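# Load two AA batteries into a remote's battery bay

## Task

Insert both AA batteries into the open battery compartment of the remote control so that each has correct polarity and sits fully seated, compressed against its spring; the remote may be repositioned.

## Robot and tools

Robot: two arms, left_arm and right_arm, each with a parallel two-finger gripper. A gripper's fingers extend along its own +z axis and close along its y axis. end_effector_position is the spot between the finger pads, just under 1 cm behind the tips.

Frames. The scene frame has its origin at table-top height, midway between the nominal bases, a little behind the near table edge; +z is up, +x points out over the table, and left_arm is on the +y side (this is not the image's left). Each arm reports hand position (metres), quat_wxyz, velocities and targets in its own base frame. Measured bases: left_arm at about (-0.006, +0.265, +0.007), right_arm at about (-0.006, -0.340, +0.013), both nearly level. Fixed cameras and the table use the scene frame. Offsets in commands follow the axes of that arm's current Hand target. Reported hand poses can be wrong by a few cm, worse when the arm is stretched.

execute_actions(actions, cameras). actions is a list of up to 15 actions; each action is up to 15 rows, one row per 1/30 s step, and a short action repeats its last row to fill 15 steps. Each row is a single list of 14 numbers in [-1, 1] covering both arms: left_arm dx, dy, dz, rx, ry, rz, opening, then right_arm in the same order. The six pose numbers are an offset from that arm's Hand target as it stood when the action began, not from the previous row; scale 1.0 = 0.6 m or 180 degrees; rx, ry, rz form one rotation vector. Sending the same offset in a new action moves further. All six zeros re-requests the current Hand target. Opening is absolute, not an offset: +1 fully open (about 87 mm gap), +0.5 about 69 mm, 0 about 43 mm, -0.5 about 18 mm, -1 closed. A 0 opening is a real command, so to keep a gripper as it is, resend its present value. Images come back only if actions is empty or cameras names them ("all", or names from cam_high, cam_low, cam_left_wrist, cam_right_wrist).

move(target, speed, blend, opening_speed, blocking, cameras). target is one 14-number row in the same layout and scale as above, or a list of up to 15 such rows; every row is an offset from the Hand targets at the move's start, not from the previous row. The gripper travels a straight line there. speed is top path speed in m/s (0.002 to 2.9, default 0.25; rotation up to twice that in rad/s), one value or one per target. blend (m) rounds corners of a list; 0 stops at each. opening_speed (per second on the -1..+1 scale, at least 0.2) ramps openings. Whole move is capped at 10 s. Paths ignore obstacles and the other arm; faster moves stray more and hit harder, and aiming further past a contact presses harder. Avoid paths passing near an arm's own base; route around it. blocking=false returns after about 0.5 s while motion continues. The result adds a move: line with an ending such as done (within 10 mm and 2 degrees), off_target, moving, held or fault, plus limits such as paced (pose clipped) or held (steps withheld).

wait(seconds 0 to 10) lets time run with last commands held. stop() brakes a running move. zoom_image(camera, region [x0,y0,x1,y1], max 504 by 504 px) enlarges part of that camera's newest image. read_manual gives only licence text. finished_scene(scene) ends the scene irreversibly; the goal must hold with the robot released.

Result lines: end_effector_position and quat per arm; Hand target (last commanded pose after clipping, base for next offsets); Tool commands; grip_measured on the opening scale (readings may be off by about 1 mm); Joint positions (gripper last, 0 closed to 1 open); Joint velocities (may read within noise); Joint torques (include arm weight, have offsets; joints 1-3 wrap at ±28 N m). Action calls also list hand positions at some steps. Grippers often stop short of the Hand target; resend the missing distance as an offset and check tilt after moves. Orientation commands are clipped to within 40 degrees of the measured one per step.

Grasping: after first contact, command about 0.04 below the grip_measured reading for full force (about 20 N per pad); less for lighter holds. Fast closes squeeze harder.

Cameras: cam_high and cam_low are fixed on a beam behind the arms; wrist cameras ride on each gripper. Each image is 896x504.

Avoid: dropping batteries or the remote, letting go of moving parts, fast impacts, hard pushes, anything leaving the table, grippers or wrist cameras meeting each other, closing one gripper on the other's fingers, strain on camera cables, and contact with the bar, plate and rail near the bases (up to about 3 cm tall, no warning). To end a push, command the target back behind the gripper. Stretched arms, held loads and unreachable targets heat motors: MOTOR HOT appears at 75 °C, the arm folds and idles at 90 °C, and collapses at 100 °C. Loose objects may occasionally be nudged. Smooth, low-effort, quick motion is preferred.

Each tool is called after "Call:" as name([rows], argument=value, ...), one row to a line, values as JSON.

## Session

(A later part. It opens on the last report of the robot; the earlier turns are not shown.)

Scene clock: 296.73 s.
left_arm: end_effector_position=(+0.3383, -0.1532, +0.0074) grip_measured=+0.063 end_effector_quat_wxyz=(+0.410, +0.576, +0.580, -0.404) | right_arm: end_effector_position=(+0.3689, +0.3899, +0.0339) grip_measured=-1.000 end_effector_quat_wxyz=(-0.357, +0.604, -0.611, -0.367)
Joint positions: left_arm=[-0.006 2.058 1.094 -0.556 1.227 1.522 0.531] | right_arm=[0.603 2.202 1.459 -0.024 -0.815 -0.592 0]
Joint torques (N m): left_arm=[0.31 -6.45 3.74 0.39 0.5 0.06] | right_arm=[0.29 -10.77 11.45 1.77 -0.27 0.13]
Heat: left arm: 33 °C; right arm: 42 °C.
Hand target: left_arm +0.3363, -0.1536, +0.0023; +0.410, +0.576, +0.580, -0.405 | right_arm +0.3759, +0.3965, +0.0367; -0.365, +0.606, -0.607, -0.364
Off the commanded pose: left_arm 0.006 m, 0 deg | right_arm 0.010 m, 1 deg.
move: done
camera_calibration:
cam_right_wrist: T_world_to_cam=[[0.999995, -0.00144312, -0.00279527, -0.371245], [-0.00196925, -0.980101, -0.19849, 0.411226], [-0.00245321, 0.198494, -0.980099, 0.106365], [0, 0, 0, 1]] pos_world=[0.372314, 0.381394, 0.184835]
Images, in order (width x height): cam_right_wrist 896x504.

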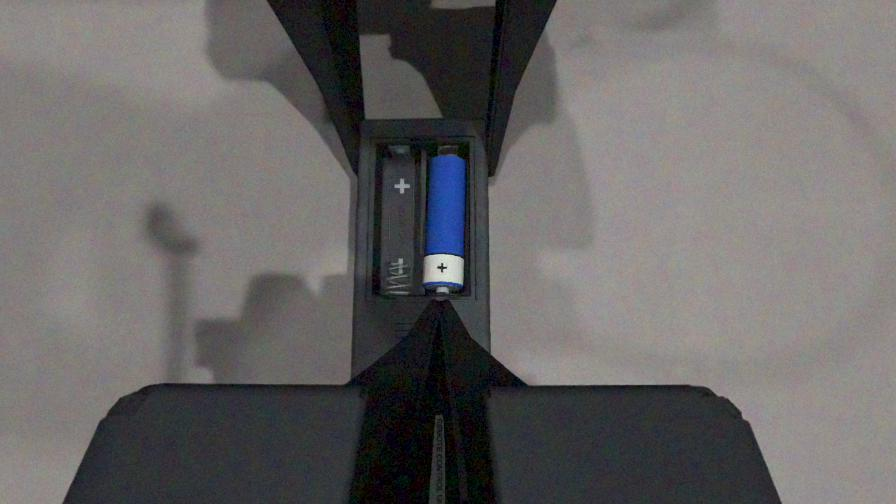

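Call:
execute_actions(actions=[], cameras=["cam_left_wrist","cam_right_wrist"])

Call:
zoom_image(camera="cam_right_wrist", region=[330, 180, 550, 380])

Call:
zoom_image(camera="cam_left_wrist", region=[300, 40, 580, 280])

Scene clock: 297.43 s.
left_arm: end_effector_position=(+0.3383, -0.1532, +0.0074) grip_measured=+0.063 end_effector_quat_wxyz=(+0.410, +0.576, +0.580, -0.404) | right_arm: end_effector_position=(+0.3689, +0.3899, +0.0339) grip_measured=-1.000 end_effector_quat_wxyz=(-0.357, +0.604, -0.611, -0.367)
Joint positions: left_arm=[-0.006 2.058 1.094 -0.556 1.227 1.522 0.531] | right_arm=[0.603 2.202 1.459 -0.024 -0.815 -0.592 0]
Joint velocities: within noise
Joint torques (N m): left_arm=[0.27 -6.45 3.77 0.39 0.5 0.06] | right_arm=[0.29 -10.77 11.45 1.77 -0.27 0.14]
Heat: left arm: 33 °C; right arm: 42 °C.
Hand target: left_arm +0.3363, -0.1536, +0.0023; +0.410, +0.576, +0.580, -0.405 | right_arm +0.3759, +0.3965, +0.0367; -0.365, +0.606, -0.607, -0.364
Tool commands: left_gripper/opening=+0.02 right_gripper/opening=-1.0
Off the commanded pose: left_arm 0.006 m, 0 deg | right_arm 0.010 m, 1 deg.
camera_calibration:
cam_left_wrist: T_world_to_cam=[[-0.999689, -0.0086152, 0.0234026, 0.333438], [-0.0162763, 0.9364, -0.350556, 0.173717], [-0.0188941, -0.350828, -0.936249, 0.105659], [0, 0, 0, 1]] pos_world=[0.338158, -0.122728, 0.152017]
cam_right_wrist: T_world_to_cam=[[0.999995, -0.00144312, -0.00279527, -0.371245], [-0.00196925, -0.980101, -0.19849, 0.411226], [-0.00245321, 0.198494, -0.980099, 0.106365], [0, 0, 0, 1]] pos_world=[0.372314, 0.381394, 0.184835]
Images, in order (width x height): cam_left_wrist 896x504, cam_right_wrist 896x504.

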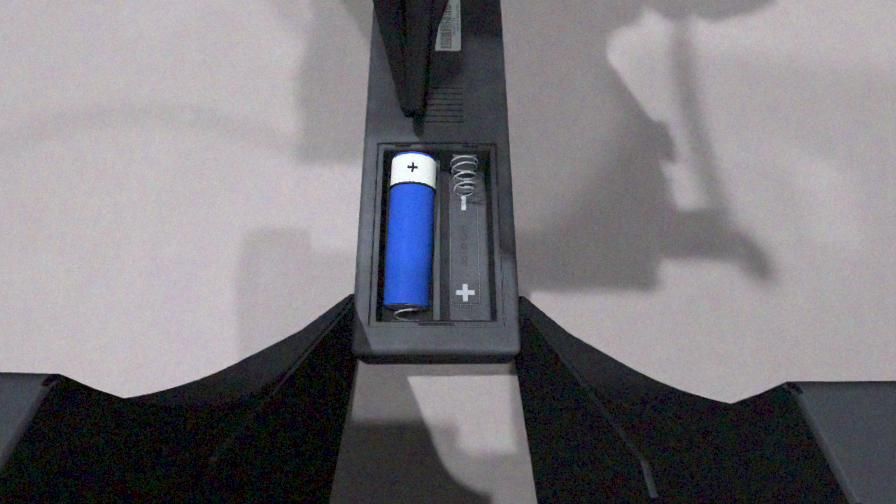

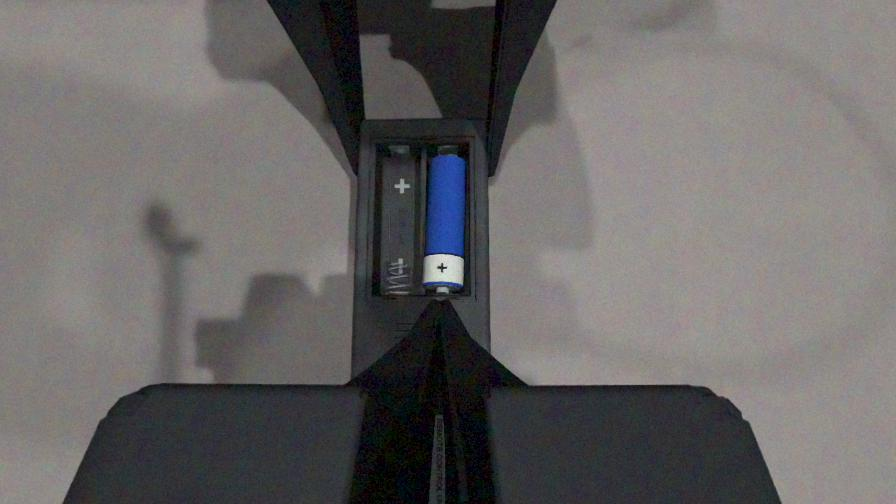

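Scaled by 2.291 from the camera's 896x504 image, which has a finer 1280x720 frame.

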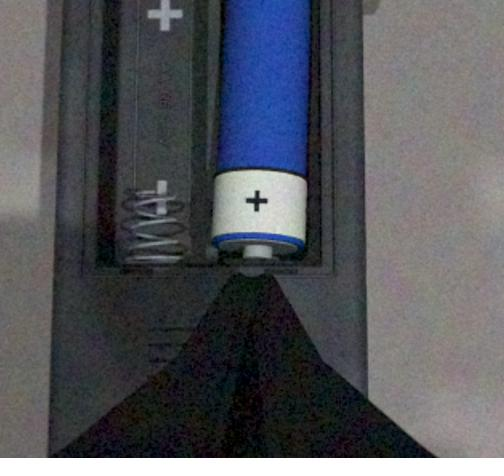

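Scaled by 1.800 from the camera's 896x504 image, which has a finer 1280x720 frame.

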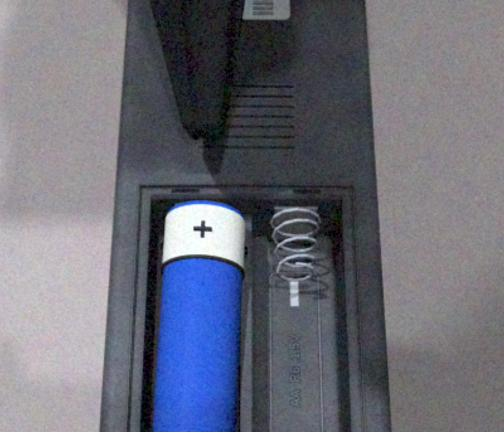

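Call:
move(target=[0,0,0,0,0,0,0.02,-0.0026,0,0.0269,0,0,0,-1], speed=0.03, cameras=["cam_left_wrist","cam_right_wrist"])

Call:
zoom_image(camera="cam_right_wrist", region=[330, 180, 550, 380])

Call:
zoom_image(camera="cam_left_wrist", region=[300, 40, 580, 280])

Scene clock: 298.50 s.
left_arm: end_effector_position=(+0.3384, -0.1531, +0.0073) grip_measured=+0.063 end_effector_quat_wxyz=(+0.410, +0.576, +0.581, -0.404) | right_arm: end_effector_position=(+0.3667, +0.4024, +0.0282) grip_measured=-1.000 end_effector_quat_wxyz=(-0.352, +0.606, -0.610, -0.369)
Joint positions: left_arm=[-0.006 2.058 1.094 -0.556 1.226 1.522 0.531] | right_arm=[0.627 2.235 1.494 -0.024 -0.804 -0.578 0]
Joint torques (N m): left_arm=[0.25 -6.48 3.78 0.39 0.51 0.06] | right_arm=[0.5 -10.59 11.48 2.02 -0.18 0.24]
Heat: left arm: 33 °C; right arm: 42 °C.
Hand target: left_arm +0.3363, -0.1536, +0.0023; +0.410, +0.576, +0.580, -0.405 | right_arm +0.3759, +0.4114, +0.0304; -0.365, +0.606, -0.607, -0.364
Off the commanded pose: left_arm 0.006 m, 0 deg | right_arm 0.013 m, 2 deg.
move: off_target (right_arm)
camera_calibration:
cam_left_wrist: T_world_to_cam=[[-0.999675, -0.00912358, 0.0237889, 0.333415], [-0.01688, 0.936537, -0.350161, 0.17375], [-0.0190845, -0.350449, -0.936387, 0.105734], [0, 0, 0, 1]] pos_world=[0.338258, -0.122627, 0.151917]
cam_right_wrist: T_world_to_cam=[[0.99993, 0.00755585, -0.0091531, -0.372473], [0.0056473, -0.981178, -0.193021, 0.419774], [-0.0104393, 0.192956, -0.981152, 0.103477], [0, 0, 0, 1]] pos_world=[0.371157, 0.394722, 0.179142]
Images, in order (width x height): cam_left_wrist 896x504, cam_right_wrist 896x504.

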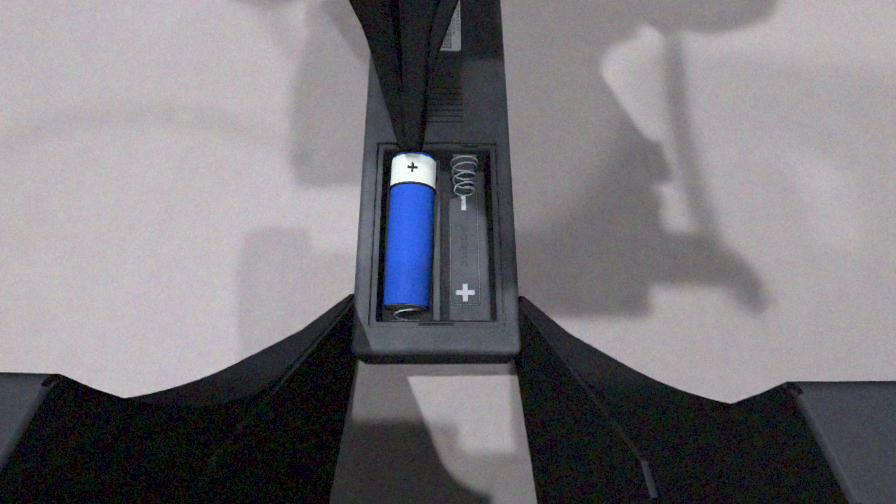

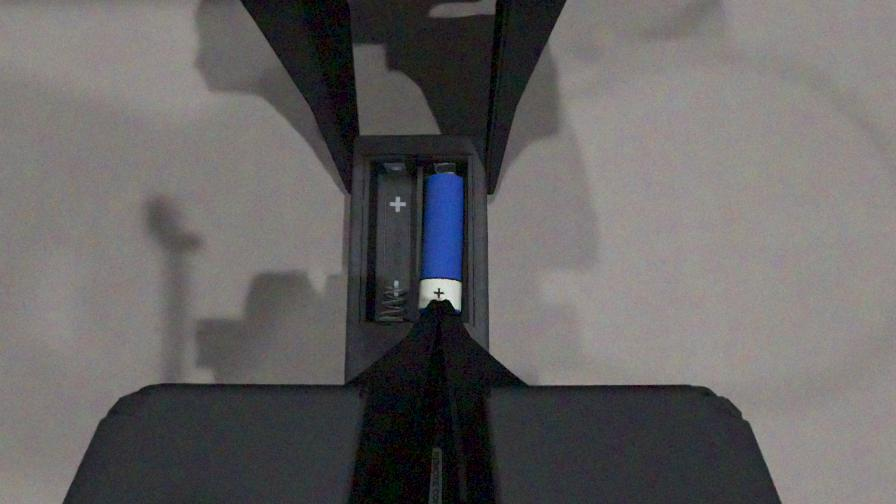

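Scaled by 2.291 from the camera's 896x504 image, which has a finer 1280x720 frame.

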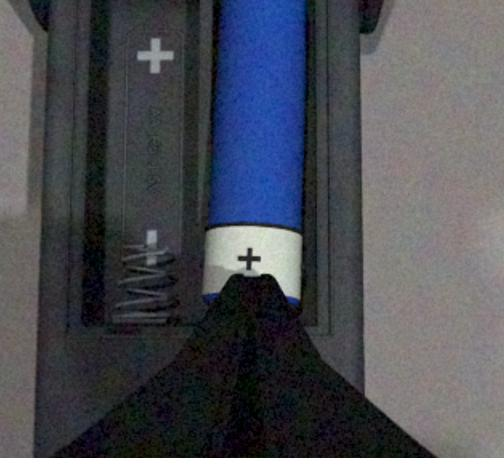

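Scaled by 1.800 from the camera's 896x504 image, which has a finer 1280x720 frame.

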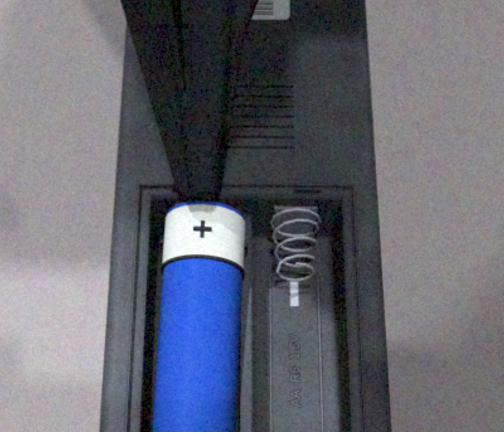

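Call:
move(target=[0,0,0,0,0,0,0.02,-0.0038,0,0.0074,0,0,0,-1], speed=0.03, cameras=["cam_left_wrist","cam_right_wrist"])

Call:
zoom_image(camera="cam_left_wrist", region=[340, 100, 500, 340])

Call:
zoom_image(camera="cam_right_wrist", region=[370, 240, 510, 360])

Scene clock: 299.40 s.
left_arm: end_effector_position=(+0.3389, -0.1520, +0.0073) grip_measured=+0.063 end_effector_quat_wxyz=(+0.411, +0.575, +0.581, -0.403) | right_arm: end_effector_position=(+0.3690, +0.4039, +0.0285) grip_measured=-1.000 end_effector_quat_wxyz=(-0.353, +0.603, -0.614, -0.368)
Joint positions: left_arm=[-0.003 2.058 1.094 -0.556 1.226 1.522 0.531] | right_arm=[0.628 2.242 1.506 -0.024 -0.798 -0.567 0]
Joint torques (N m): left_arm=[0.05 -6.45 3.75 0.4 0.51 0.07] | right_arm=[1.32 -10.41 11.78 2.03 -0.19 0.23]
Heat: left arm: 33 °C; right arm: 42 °C.
Hand target: left_arm +0.3363, -0.1535, +0.0023; +0.411, +0.576, +0.580, -0.405 | right_arm +0.3759, +0.4165, +0.0304; -0.365, +0.606, -0.607, -0.364
Off the commanded pose: left_arm 0.006 m, 0 deg | right_arm 0.014 m, 2 deg.
move: off_target (right_arm)
camera_calibration:
cam_left_wrist: T_world_to_cam=[[-0.999644, -0.0120957, 0.0237864, 0.333351], [-0.0196648, 0.936457, -0.350232, 0.173758], [-0.0180386, -0.350575, -0.936361, 0.105719], [0, 0, 0, 1]] pos_world=[0.338556, -0.121622, 0.151917]
cam_right_wrist: T_world_to_cam=[[0.999926, -0.00092459, -0.0121629, -0.371289], [-0.00325103, -0.981257, -0.192678, 0.42459], [-0.0117568, 0.192703, -0.981187, 0.104109], [0, 0, 0, 1]] pos_world=[0.373865, 0.396226, 0.179444]
Images, in order (width x height): cam_left_wrist 896x504, cam_right_wrist 896x504.

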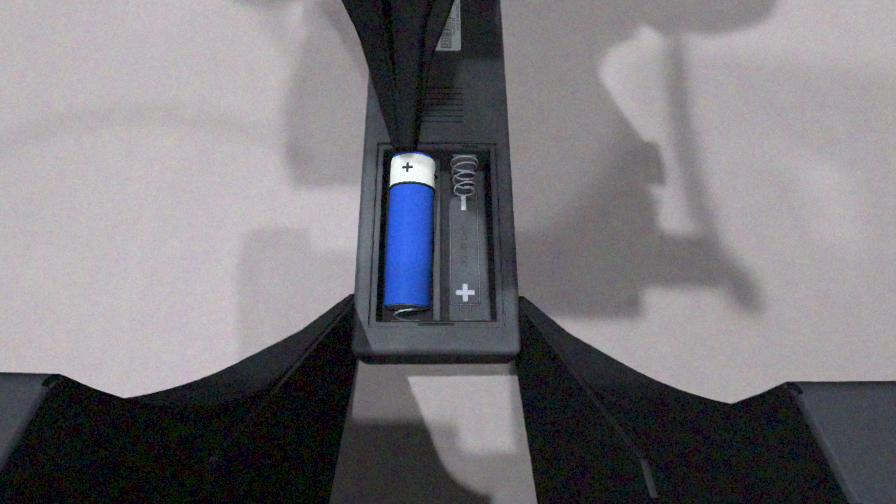

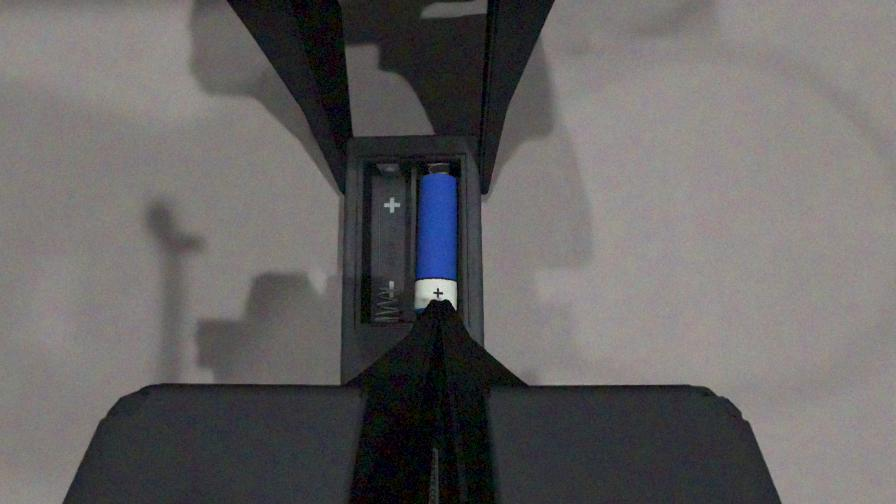

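Scaled by 2.100 from the camera's 896x504 image, which has a finer 1280x720 frame.

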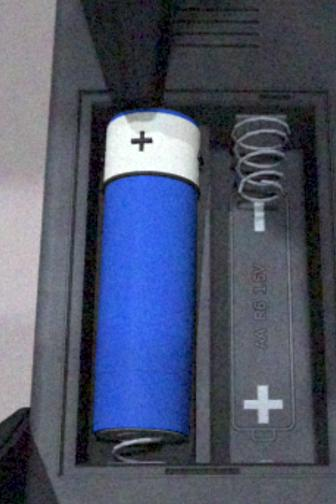

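Scaled by 3.600 from the camera's 896x504 image, which has a finer 1280x720 frame.

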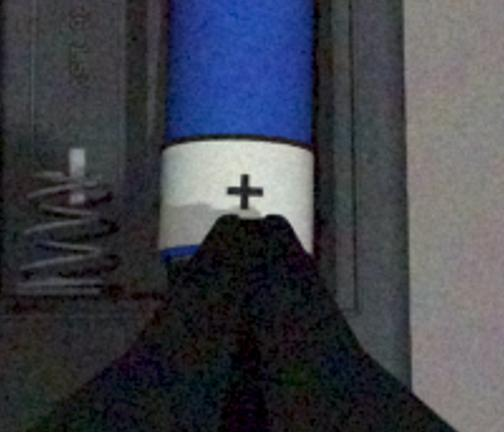

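Call:
move(target=[-0.0045,0,0.0125,0,0,0,0.02,-0.0038,0,0.0074,0,0,0,-1], speed=0.02, cameras=["cam_left_wrist","cam_right_wrist"])

Call:
zoom_image(camera="cam_left_wrist", region=[340, 100, 500, 340])

Call:
zoom_image(camera="cam_right_wrist", region=[370, 240, 510, 360])

Scene clock: 300.63 s.
left_arm: end_effector_position=(+0.3438, -0.1527, +0.0068) grip_measured=+0.063 end_effector_quat_wxyz=(+0.416, +0.567, +0.586, -0.402) | right_arm: end_effector_position=(+0.3748, +0.4041, +0.0286) grip_measured=-1.000 end_effector_quat_wxyz=(-0.356, +0.600, -0.620, -0.358)
Joint positions: left_arm=[-0.003 2.058 1.083 -0.492 1.232 1.462 0.531] | right_arm=[0.628 2.247 1.52 -0.027 -0.773 -0.561 0]
Joint torques (N m): left_arm=[-1.68 -7.35 2.92 0.53 0.44 0.01] | right_arm=[2.17 -10.09 11.9 2.09 -0.33 0.23]
Heat: left arm: 33 °C; right arm: 42 °C.
Hand target: left_arm +0.3365, -0.1615, +0.0024; +0.411, +0.576, +0.580, -0.405 | right_arm +0.3760, +0.4214, +0.0303; -0.365, +0.606, -0.607, -0.364
Off the commanded pose: left_arm 0.012 m, 1 deg | right_arm 0.018 m, 2 deg.
move: off_target (left_arm, right_arm)
camera_calibration:
cam_left_wrist: T_world_to_cam=[[-0.999178, -0.0311864, 0.0258991, 0.335169], [-0.0383875, 0.933226, -0.357234, 0.180243], [-0.0130289, -0.357935, -0.933656, 0.102179], [0, 0, 0, 1]] pos_world=[0.343144, -0.121181, 0.151108]
cam_right_wrist: T_world_to_cam=[[0.999754, -0.0219888, -0.00305571, -0.368808], [-0.0221773, -0.982985, -0.182343, 0.432267], [0.00100578, 0.182366, -0.98323, 0.103694], [0, 0, 0, 1]] pos_world=[0.378199, 0.397892, 0.179649]
Images, in order (width x height): cam_left_wrist 896x504, cam_right_wrist 896x504.

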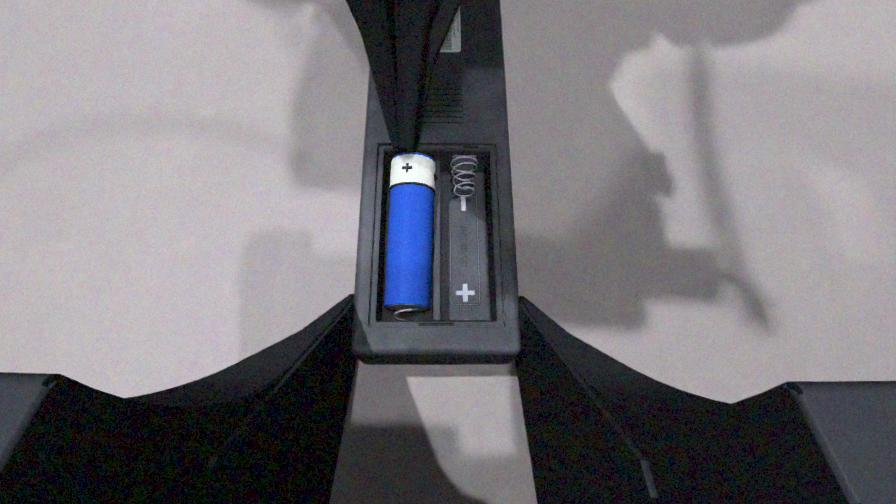

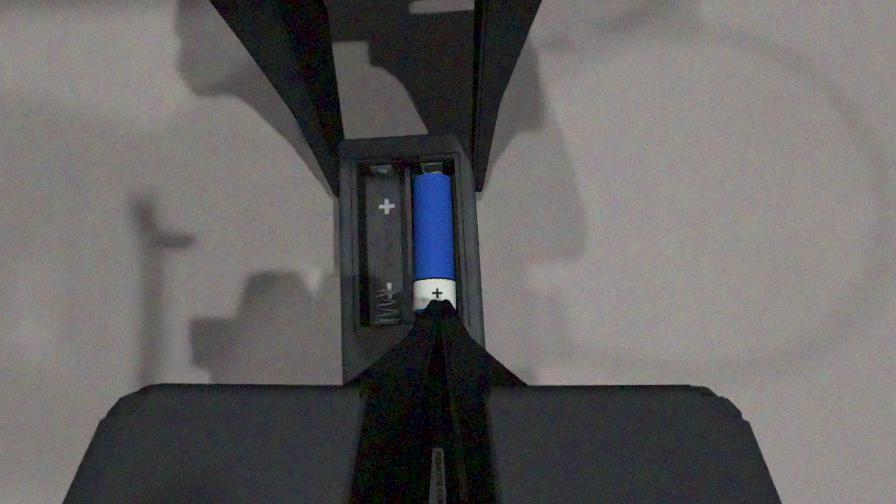

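Scaled by 2.100 from the camera's 896x504 image, which has a finer 1280x720 frame.

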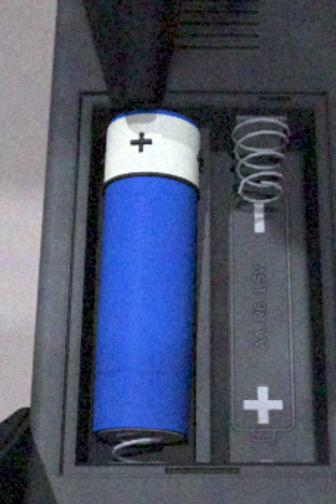

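Scaled by 3.600 from the camera's 896x504 image, which has a finer 1280x720 frame.

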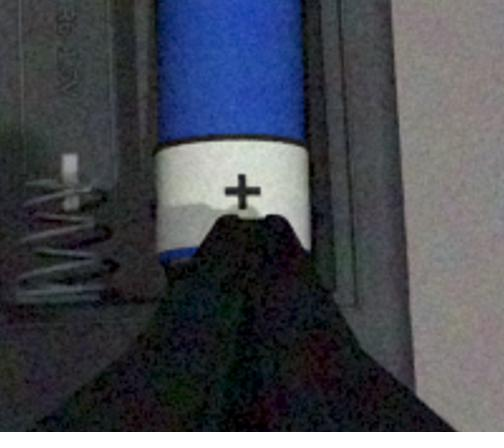

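Call:
move(target=[-0.006,-0.01,0.017,0,0,0,0.02,-0.015,0,0.024,0,0,0,-1], speed=0.02, cameras=["cam_left_wrist","cam_right_wrist"])

Call:
zoom_image(camera="cam_left_wrist", region=[340, 100, 500, 340])

Call:
zoom_image(camera="cam_right_wrist", region=[370, 240, 510, 360])

Scene clock: 302.23 s.
left_arm: end_effector_position=(+0.3350, -0.1713, +0.0061) grip_measured=+0.063 end_effector_quat_wxyz=(+0.420, +0.566, +0.573, -0.417) | right_arm: end_effector_position=(+0.3677, +0.4310, +0.0288) grip_measured=-1.000 end_effector_quat_wxyz=(-0.354, +0.608, -0.610, -0.364)
Joint positions: left_arm=[-0.049 2.046 1.027 -0.367 1.262 1.374 0.531] | right_arm=[0.678 2.29 1.587 -0.029 -0.758 -0.537 0]
Joint torques (N m): left_arm=[-0.73 -8.54 2.88 0.53 0.12 -0.08] | right_arm=[-0.05 -11.18 11.62 2 -0.28 0.25]
Heat: left arm: 33 °C; right arm: 42 °C.
Hand target: left_arm +0.3305, -0.1724, +0.0022; +0.410, +0.576, +0.580, -0.405 | right_arm +0.3759, +0.4384, +0.0315; -0.365, +0.606, -0.607, -0.364
Off the commanded pose: left_arm 0.006 m, 2 deg | right_arm 0.011 m, 1 deg.
move: off_target (right_arm)
camera_calibration:
cam_left_wrist: T_world_to_cam=[[-0.999508, -0.007679, 0.0304135, 0.329919], [-0.0188778, 0.921588, -0.38771, 0.188658], [-0.0250515, -0.388093, -0.92128, 0.0936384], [0, 0, 0, 1]] pos_world=[0.335664, -0.134992, 0.149378]
cam_right_wrist: T_world_to_cam=[[0.999988, 0.00492124, 0.000496122, -0.372773], [0.00492656, -0.982073, -0.188437, 0.448411], [-0.000440117, 0.188438, -0.982085, 0.0968962], [0, 0, 0, 1]] pos_world=[0.370602, 0.423948, 0.179843]
Images, in order (width x height): cam_left_wrist 896x504, cam_right_wrist 896x504.

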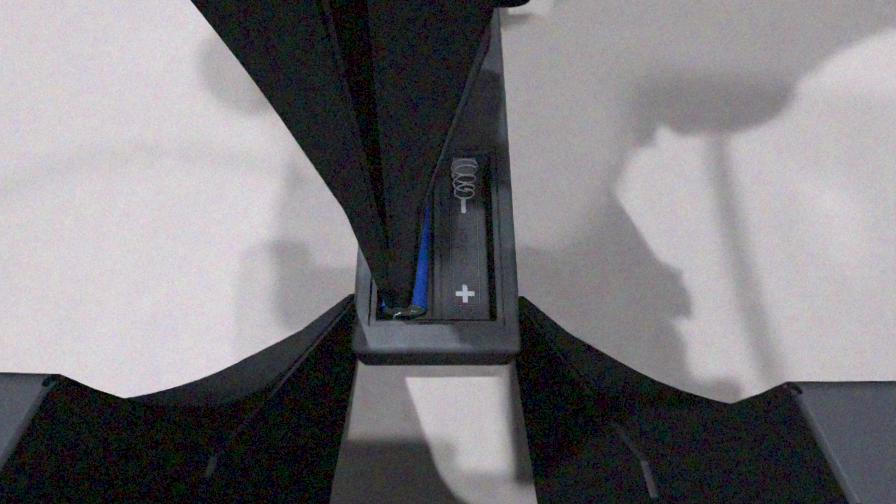

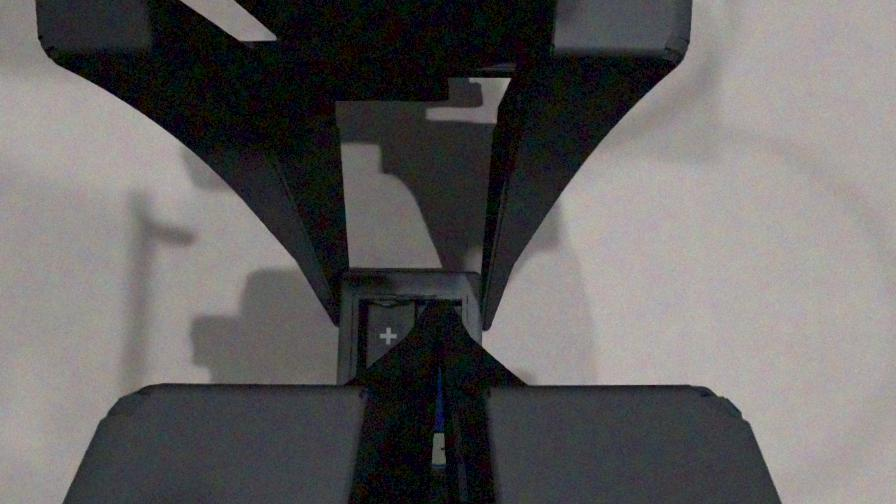

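Scaled by 2.100 from the camera's 896x504 image, which has a finer 1280x720 frame.

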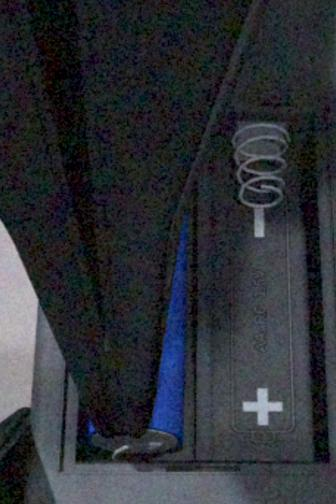

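Scaled by 3.600 from the camera's 896x504 image, which has a finer 1280x720 frame.

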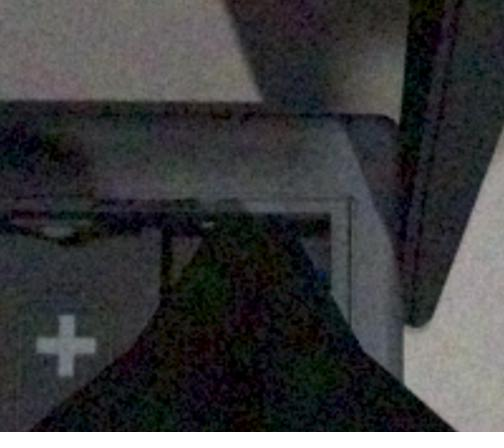

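Call:
move([
  [0,0,0,0,0,0,0.02,0,0,-0.0373,0,0,0,-1],
  [0,0,0,0,0,0,0.02,0.0087,0,-0.0895,0,0,0,-1],
], speed=0.06, blend=0.01, cameras=["cam_left_wrist","cam_right_wrist"])

Call:
zoom_image(camera="cam_left_wrist", region=[340, 100, 540, 340])

Call:
zoom_image(camera="cam_right_wrist", region=[330, 180, 550, 380])

Scene clock: 303.90 s.
left_arm: end_effector_position=(+0.3354, -0.1717, +0.0062) grip_measured=+0.063 end_effector_quat_wxyz=(+0.421, +0.566, +0.573, -0.417) | right_arm: end_effector_position=(+0.3747, +0.3929, +0.0277) grip_measured=-1.000 end_effector_quat_wxyz=(-0.348, +0.602, -0.619, -0.365)
Joint positions: left_arm=[-0.05 2.046 1.026 -0.36 1.262 1.37 0.531] | right_arm=[0.604 2.239 1.512 -0.062 -0.807 -0.59 0]
Joint torques (N m): left_arm=[-0.7 -8.59 2.82 0.51 0.12 -0.06] | right_arm=[-1.13 -17.73 6.65 1.58 -0.42 -0.07]
Heat: left arm: 33 °C; right arm: 43 °C.
Hand target: left_arm +0.3305, -0.1724, +0.0022; +0.411, +0.576, +0.580, -0.405 | right_arm +0.3758, +0.3886, +0.0521; -0.365, +0.606, -0.607, -0.364
Off the commanded pose: left_arm 0.006 m, 2 deg | right_arm 0.025 m, 2 deg.
move: off_target (right_arm)
camera_calibration:
cam_left_wrist: T_world_to_cam=[[-0.999544, -0.00807665, 0.0290865, 0.330272], [-0.0187552, 0.921161, -0.388728, 0.188899], [-0.0236537, -0.389097, -0.920893, 0.092905], [0, 0, 0, 1]] pos_world=[0.335862, -0.13519, 0.149379]
cam_right_wrist: T_world_to_cam=[[0.999766, -0.00803218, -0.0200641, -0.37392], [-0.0115382, -0.983367, -0.181265, 0.417251], [-0.0182744, 0.181454, -0.98323, 0.112512], [0, 0, 0, 1]] pos_world=[0.380703, 0.386891, 0.178756]
Images, in order (width x height): cam_left_wrist 896x504, cam_right_wrist 896x504.

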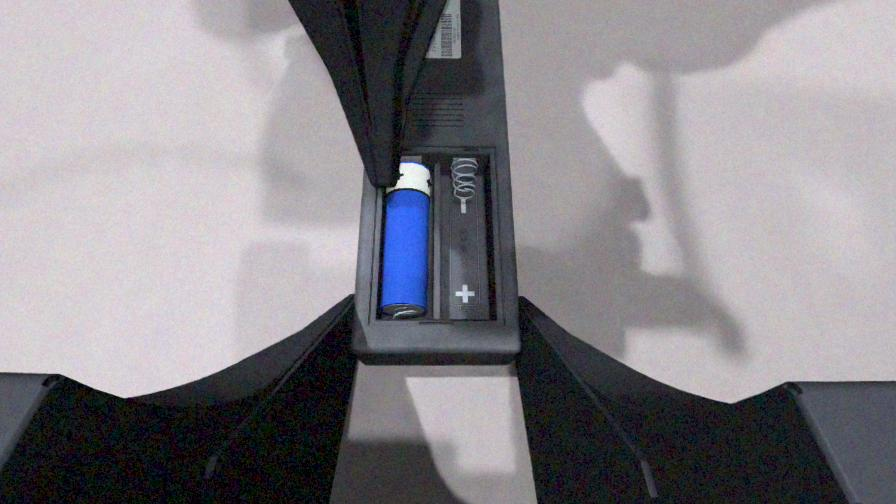

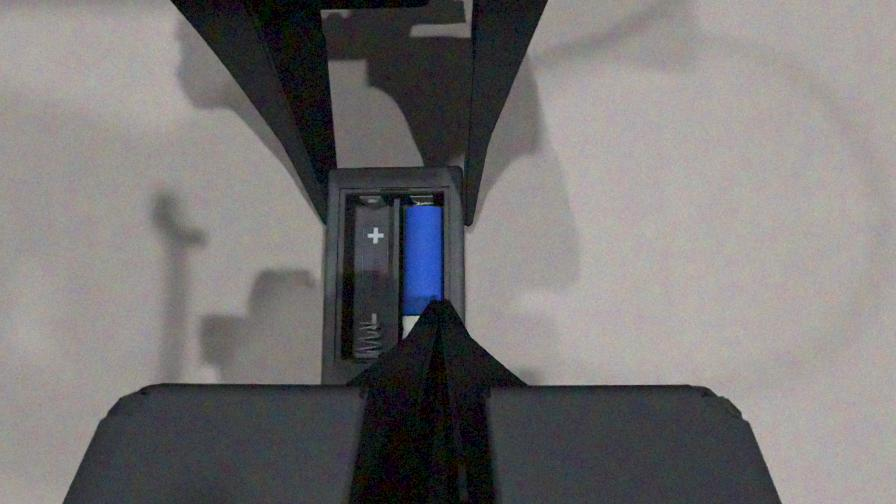

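Scaled by 2.100 from the camera's 896x504 image, which has a finer 1280x720 frame.

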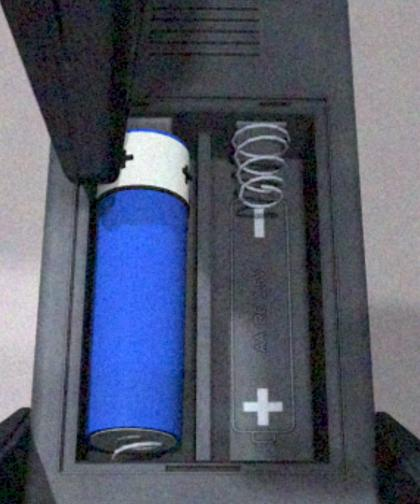

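Scaled by 2.291 from the camera's 896x504 image, which has a finer 1280x720 frame.

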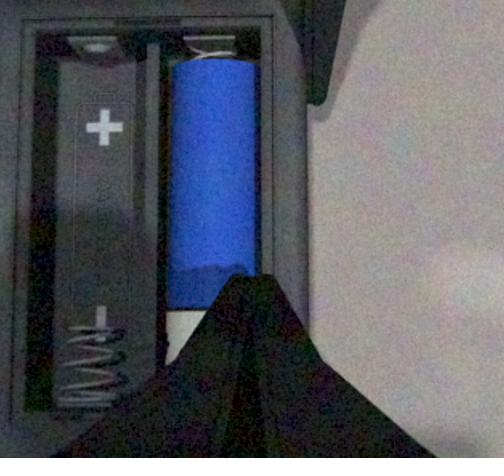

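Call:
move(target=[0,0,0,0,0,0,0.02,-0.02,0.02,-0.01,0,0,0,-1], speed=0.06, cameras=["cam_left_wrist","cam_right_wrist"])

Call:
zoom_image(camera="cam_left_wrist", region=[340, 100, 540, 340])

Call:
zoom_image(camera="cam_right_wrist", region=[330, 180, 550, 380])

Scene clock: 304.93 s.
left_arm: end_effector_position=(+0.3354, -0.1717, +0.0062) grip_measured=+0.063 end_effector_quat_wxyz=(+0.421, +0.566, +0.573, -0.417) | right_arm: end_effector_position=(+0.3676, +0.3880, +0.0426) grip_measured=-1.000 end_effector_quat_wxyz=(-0.351, +0.602, -0.617, -0.365)
Joint positions: left_arm=[-0.05 2.046 1.026 -0.36 1.262 1.37 0.531] | right_arm=[0.604 2.181 1.476 -0.077 -0.807 -0.59 0]
Joint torques (N m): left_arm=[-0.69 -8.61 2.85 0.51 0.11 -0.06] | right_arm=[0.44 -17.2 6.74 1.67 -0.33 0.12]
Heat: left arm: 33 °C; right arm: 43 °C.
Hand target: left_arm +0.3305, -0.1724, +0.0022; +0.411, +0.576, +0.580, -0.405 | right_arm +0.3637, +0.3889, +0.0654; -0.365, +0.606, -0.607, -0.364
Off the commanded pose: left_arm 0.006 m, 2 deg | right_arm 0.023 m, 2 deg.
move: off_target (right_arm)
camera_calibration:
cam_left_wrist: T_world_to_cam=[[-0.999544, -0.00807665, 0.0290865, 0.330272], [-0.0187552, 0.921161, -0.388728, 0.188899], [-0.0236537, -0.389097, -0.920893, 0.092905], [0, 0, 0, 1]] pos_world=[0.335862, -0.13519, 0.149379]
cam_right_wrist: T_world_to_cam=[[0.99987, -0.00776175, -0.0141537, -0.36702], [-0.0102489, -0.982659, -0.185139, 0.414528], [-0.0124712, 0.18526, -0.98261, 0.124261], [0, 0, 0, 1]] pos_world=[0.372771, 0.38147, 0.193651]
Images, in order (width x height): cam_left_wrist 896x504, cam_right_wrist 896x504.

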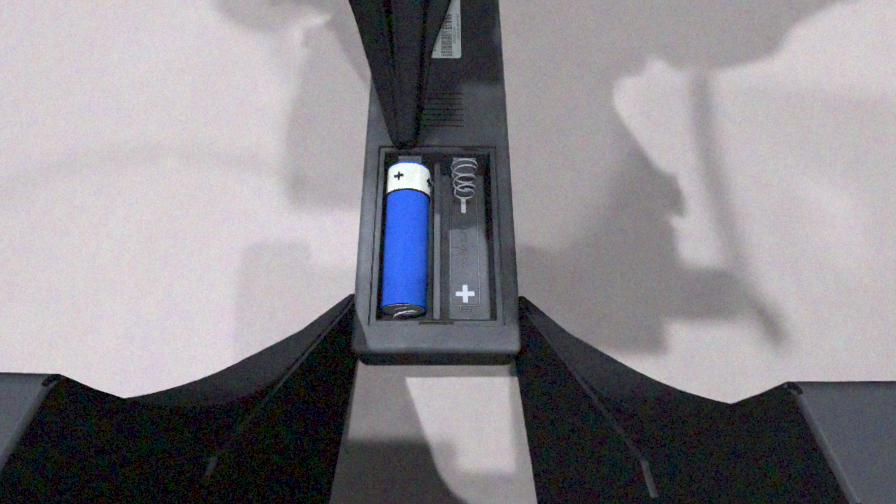

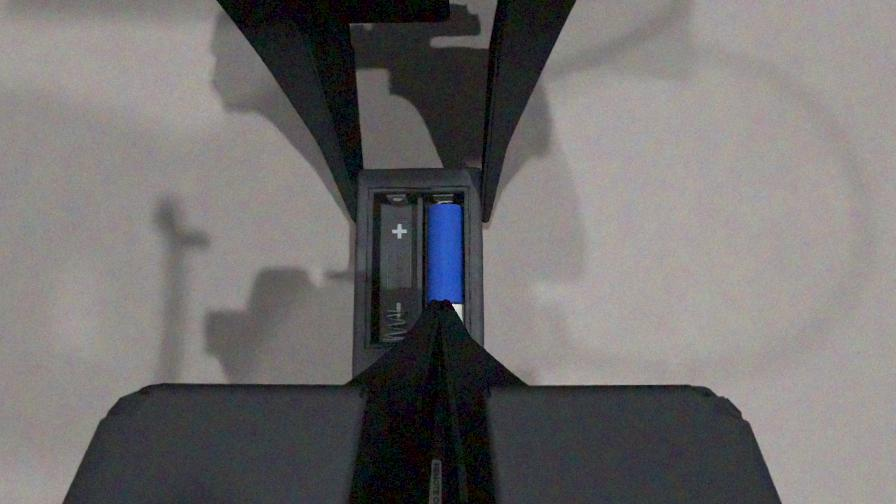

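Scaled by 2.100 from the camera's 896x504 image, which has a finer 1280x720 frame.

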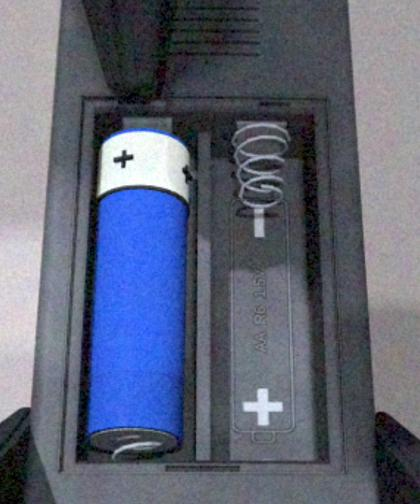

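Scaled by 2.291 from the camera's 896x504 image, which has a finer 1280x720 frame.

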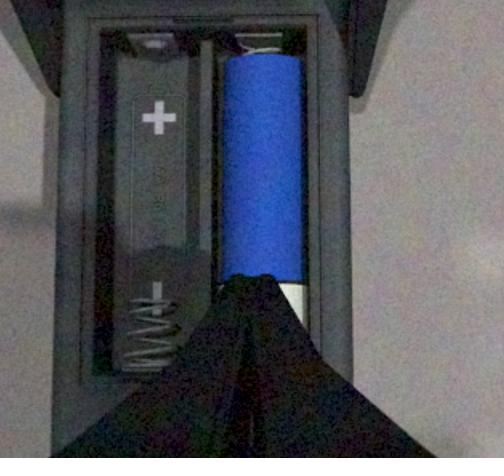

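Call:
move(target=[0,0,0,0,0,0,0.02,0.0,0,-0.06,0,0,0,-1], speed=0.1, cameras=["cam_left_wrist","cam_right_wrist","cam_low"])

Call:
zoom_image(camera="cam_left_wrist", region=[340, 100, 540, 340])

Call:
zoom_image(camera="cam_right_wrist", region=[330, 100, 550, 320])

Call:
zoom_image(camera="cam_low", region=[300, 180, 600, 360])

Scene clock: 306.23 s.
left_arm: end_effector_position=(+0.3354, -0.1717, +0.0062) grip_measured=+0.063 end_effector_quat_wxyz=(+0.421, +0.566, +0.573, -0.417) | right_arm: end_effector_position=(+0.3668, +0.3592, +0.0610) grip_measured=-1.000 end_effector_quat_wxyz=(-0.350, +0.600, -0.623, -0.360)
Joint positions: left_arm=[-0.05 2.046 1.026 -0.36 1.262 1.37 0.531] | right_arm=[0.554 2.095 1.432 -0.161 -0.829 -0.639 0]
Joint torques (N m): left_arm=[-0.69 -8.61 2.85 0.51 0.11 -0.05] | right_arm=[-0.7 -16.18 6.86 1.59 -0.55 -0.02]
Heat: left arm: 34 °C; right arm: 44 °C.
Hand target: left_arm +0.3305, -0.1724, +0.0022; +0.411, +0.576, +0.580, -0.405 | right_arm +0.3638, +0.3571, +0.0826; -0.365, +0.606, -0.607, -0.364
Off the commanded pose: left_arm 0.006 m, 2 deg | right_arm 0.022 m, 3 deg.
move: off_target (right_arm)
camera_calibration:
cam_left_wrist: T_world_to_cam=[[-0.999544, -0.00807665, 0.0290865, 0.330272], [-0.0187552, 0.921161, -0.388728, 0.188899], [-0.0236537, -0.389097, -0.920893, 0.092905], [0, 0, 0, 1]] pos_world=[0.335862, -0.13519, 0.149379]
cam_right_wrist: T_world_to_cam=[[0.999709, -0.0187848, -0.0151278, -0.362103], [-0.0211502, -0.984251, -0.175509, 0.393521], [-0.0115926, 0.175778, -0.984362, 0.150727], [0, 0, 0, 1]] pos_world=[0.372068, 0.354027, 0.211959]
Images, in order (width x height): cam_low 896x504, cam_left_wrist 896x504, cam_right_wrist 896x504.

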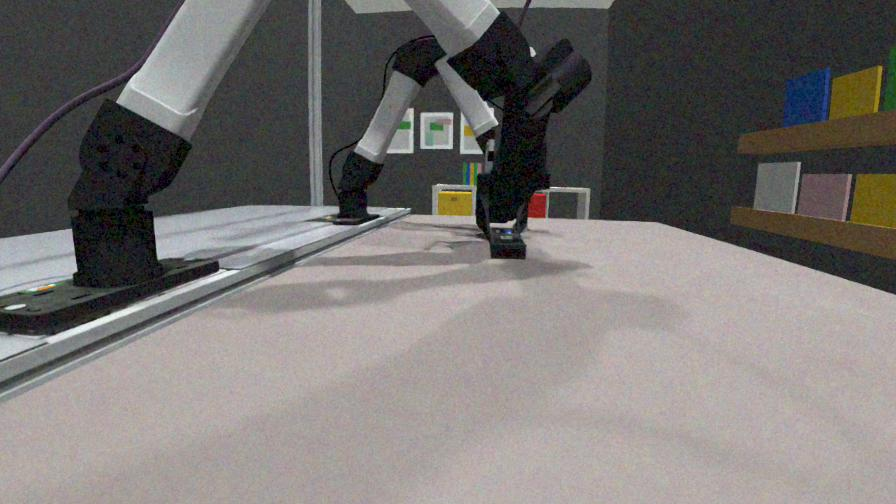

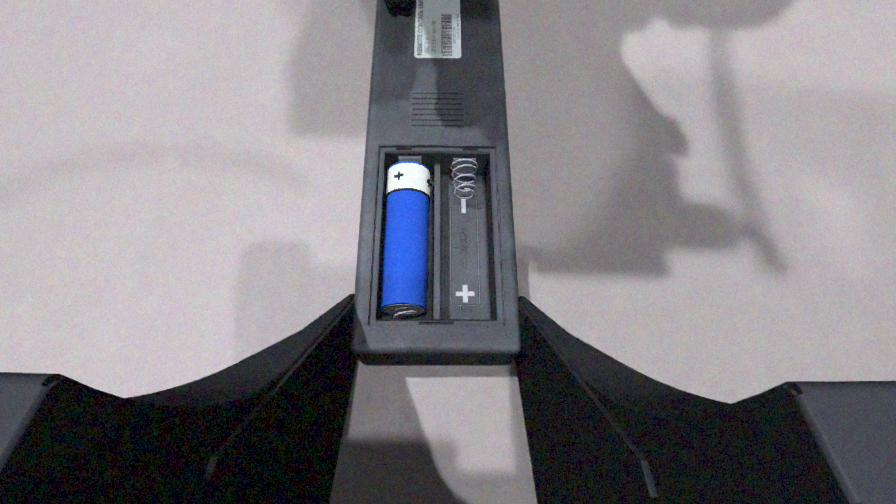

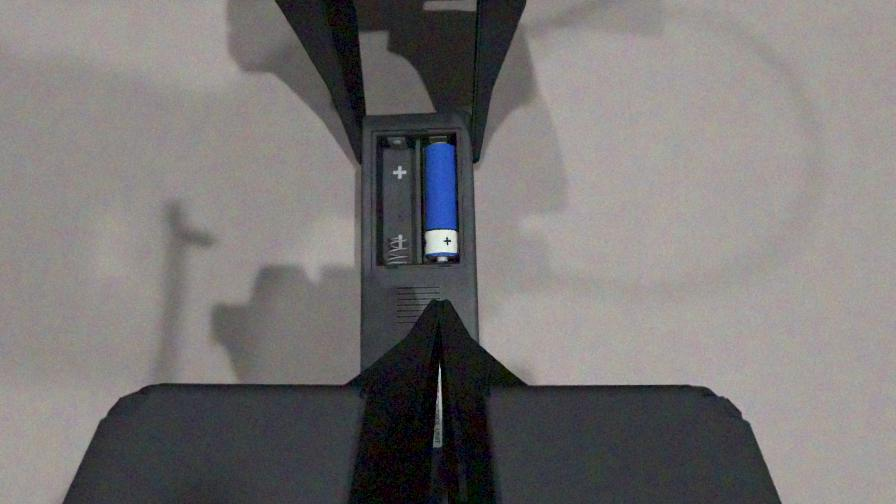

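Scaled by 2.100 from the camera's 896x504 image, which has a finer 1280x720 frame.

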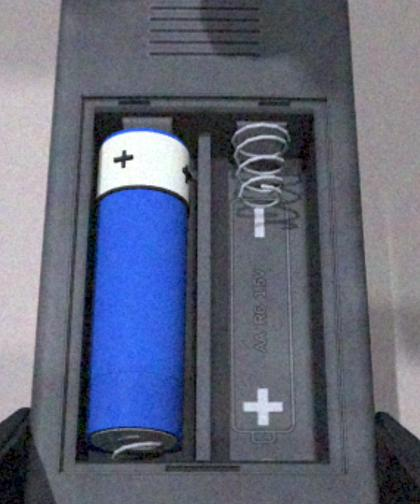

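Scaled by 2.291 from the camera's 896x504 image, which has a finer 1280x720 frame.

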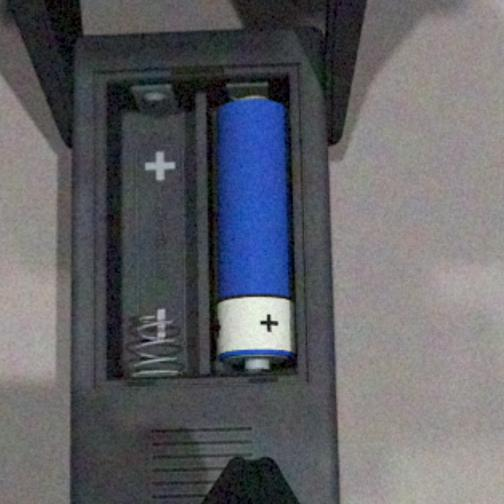

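Scaled by 1.680 from the camera's 896x504 image, which has a finer 1280x720 frame.

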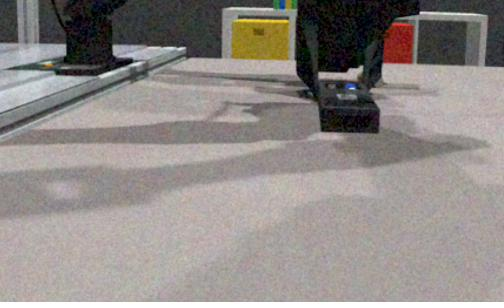

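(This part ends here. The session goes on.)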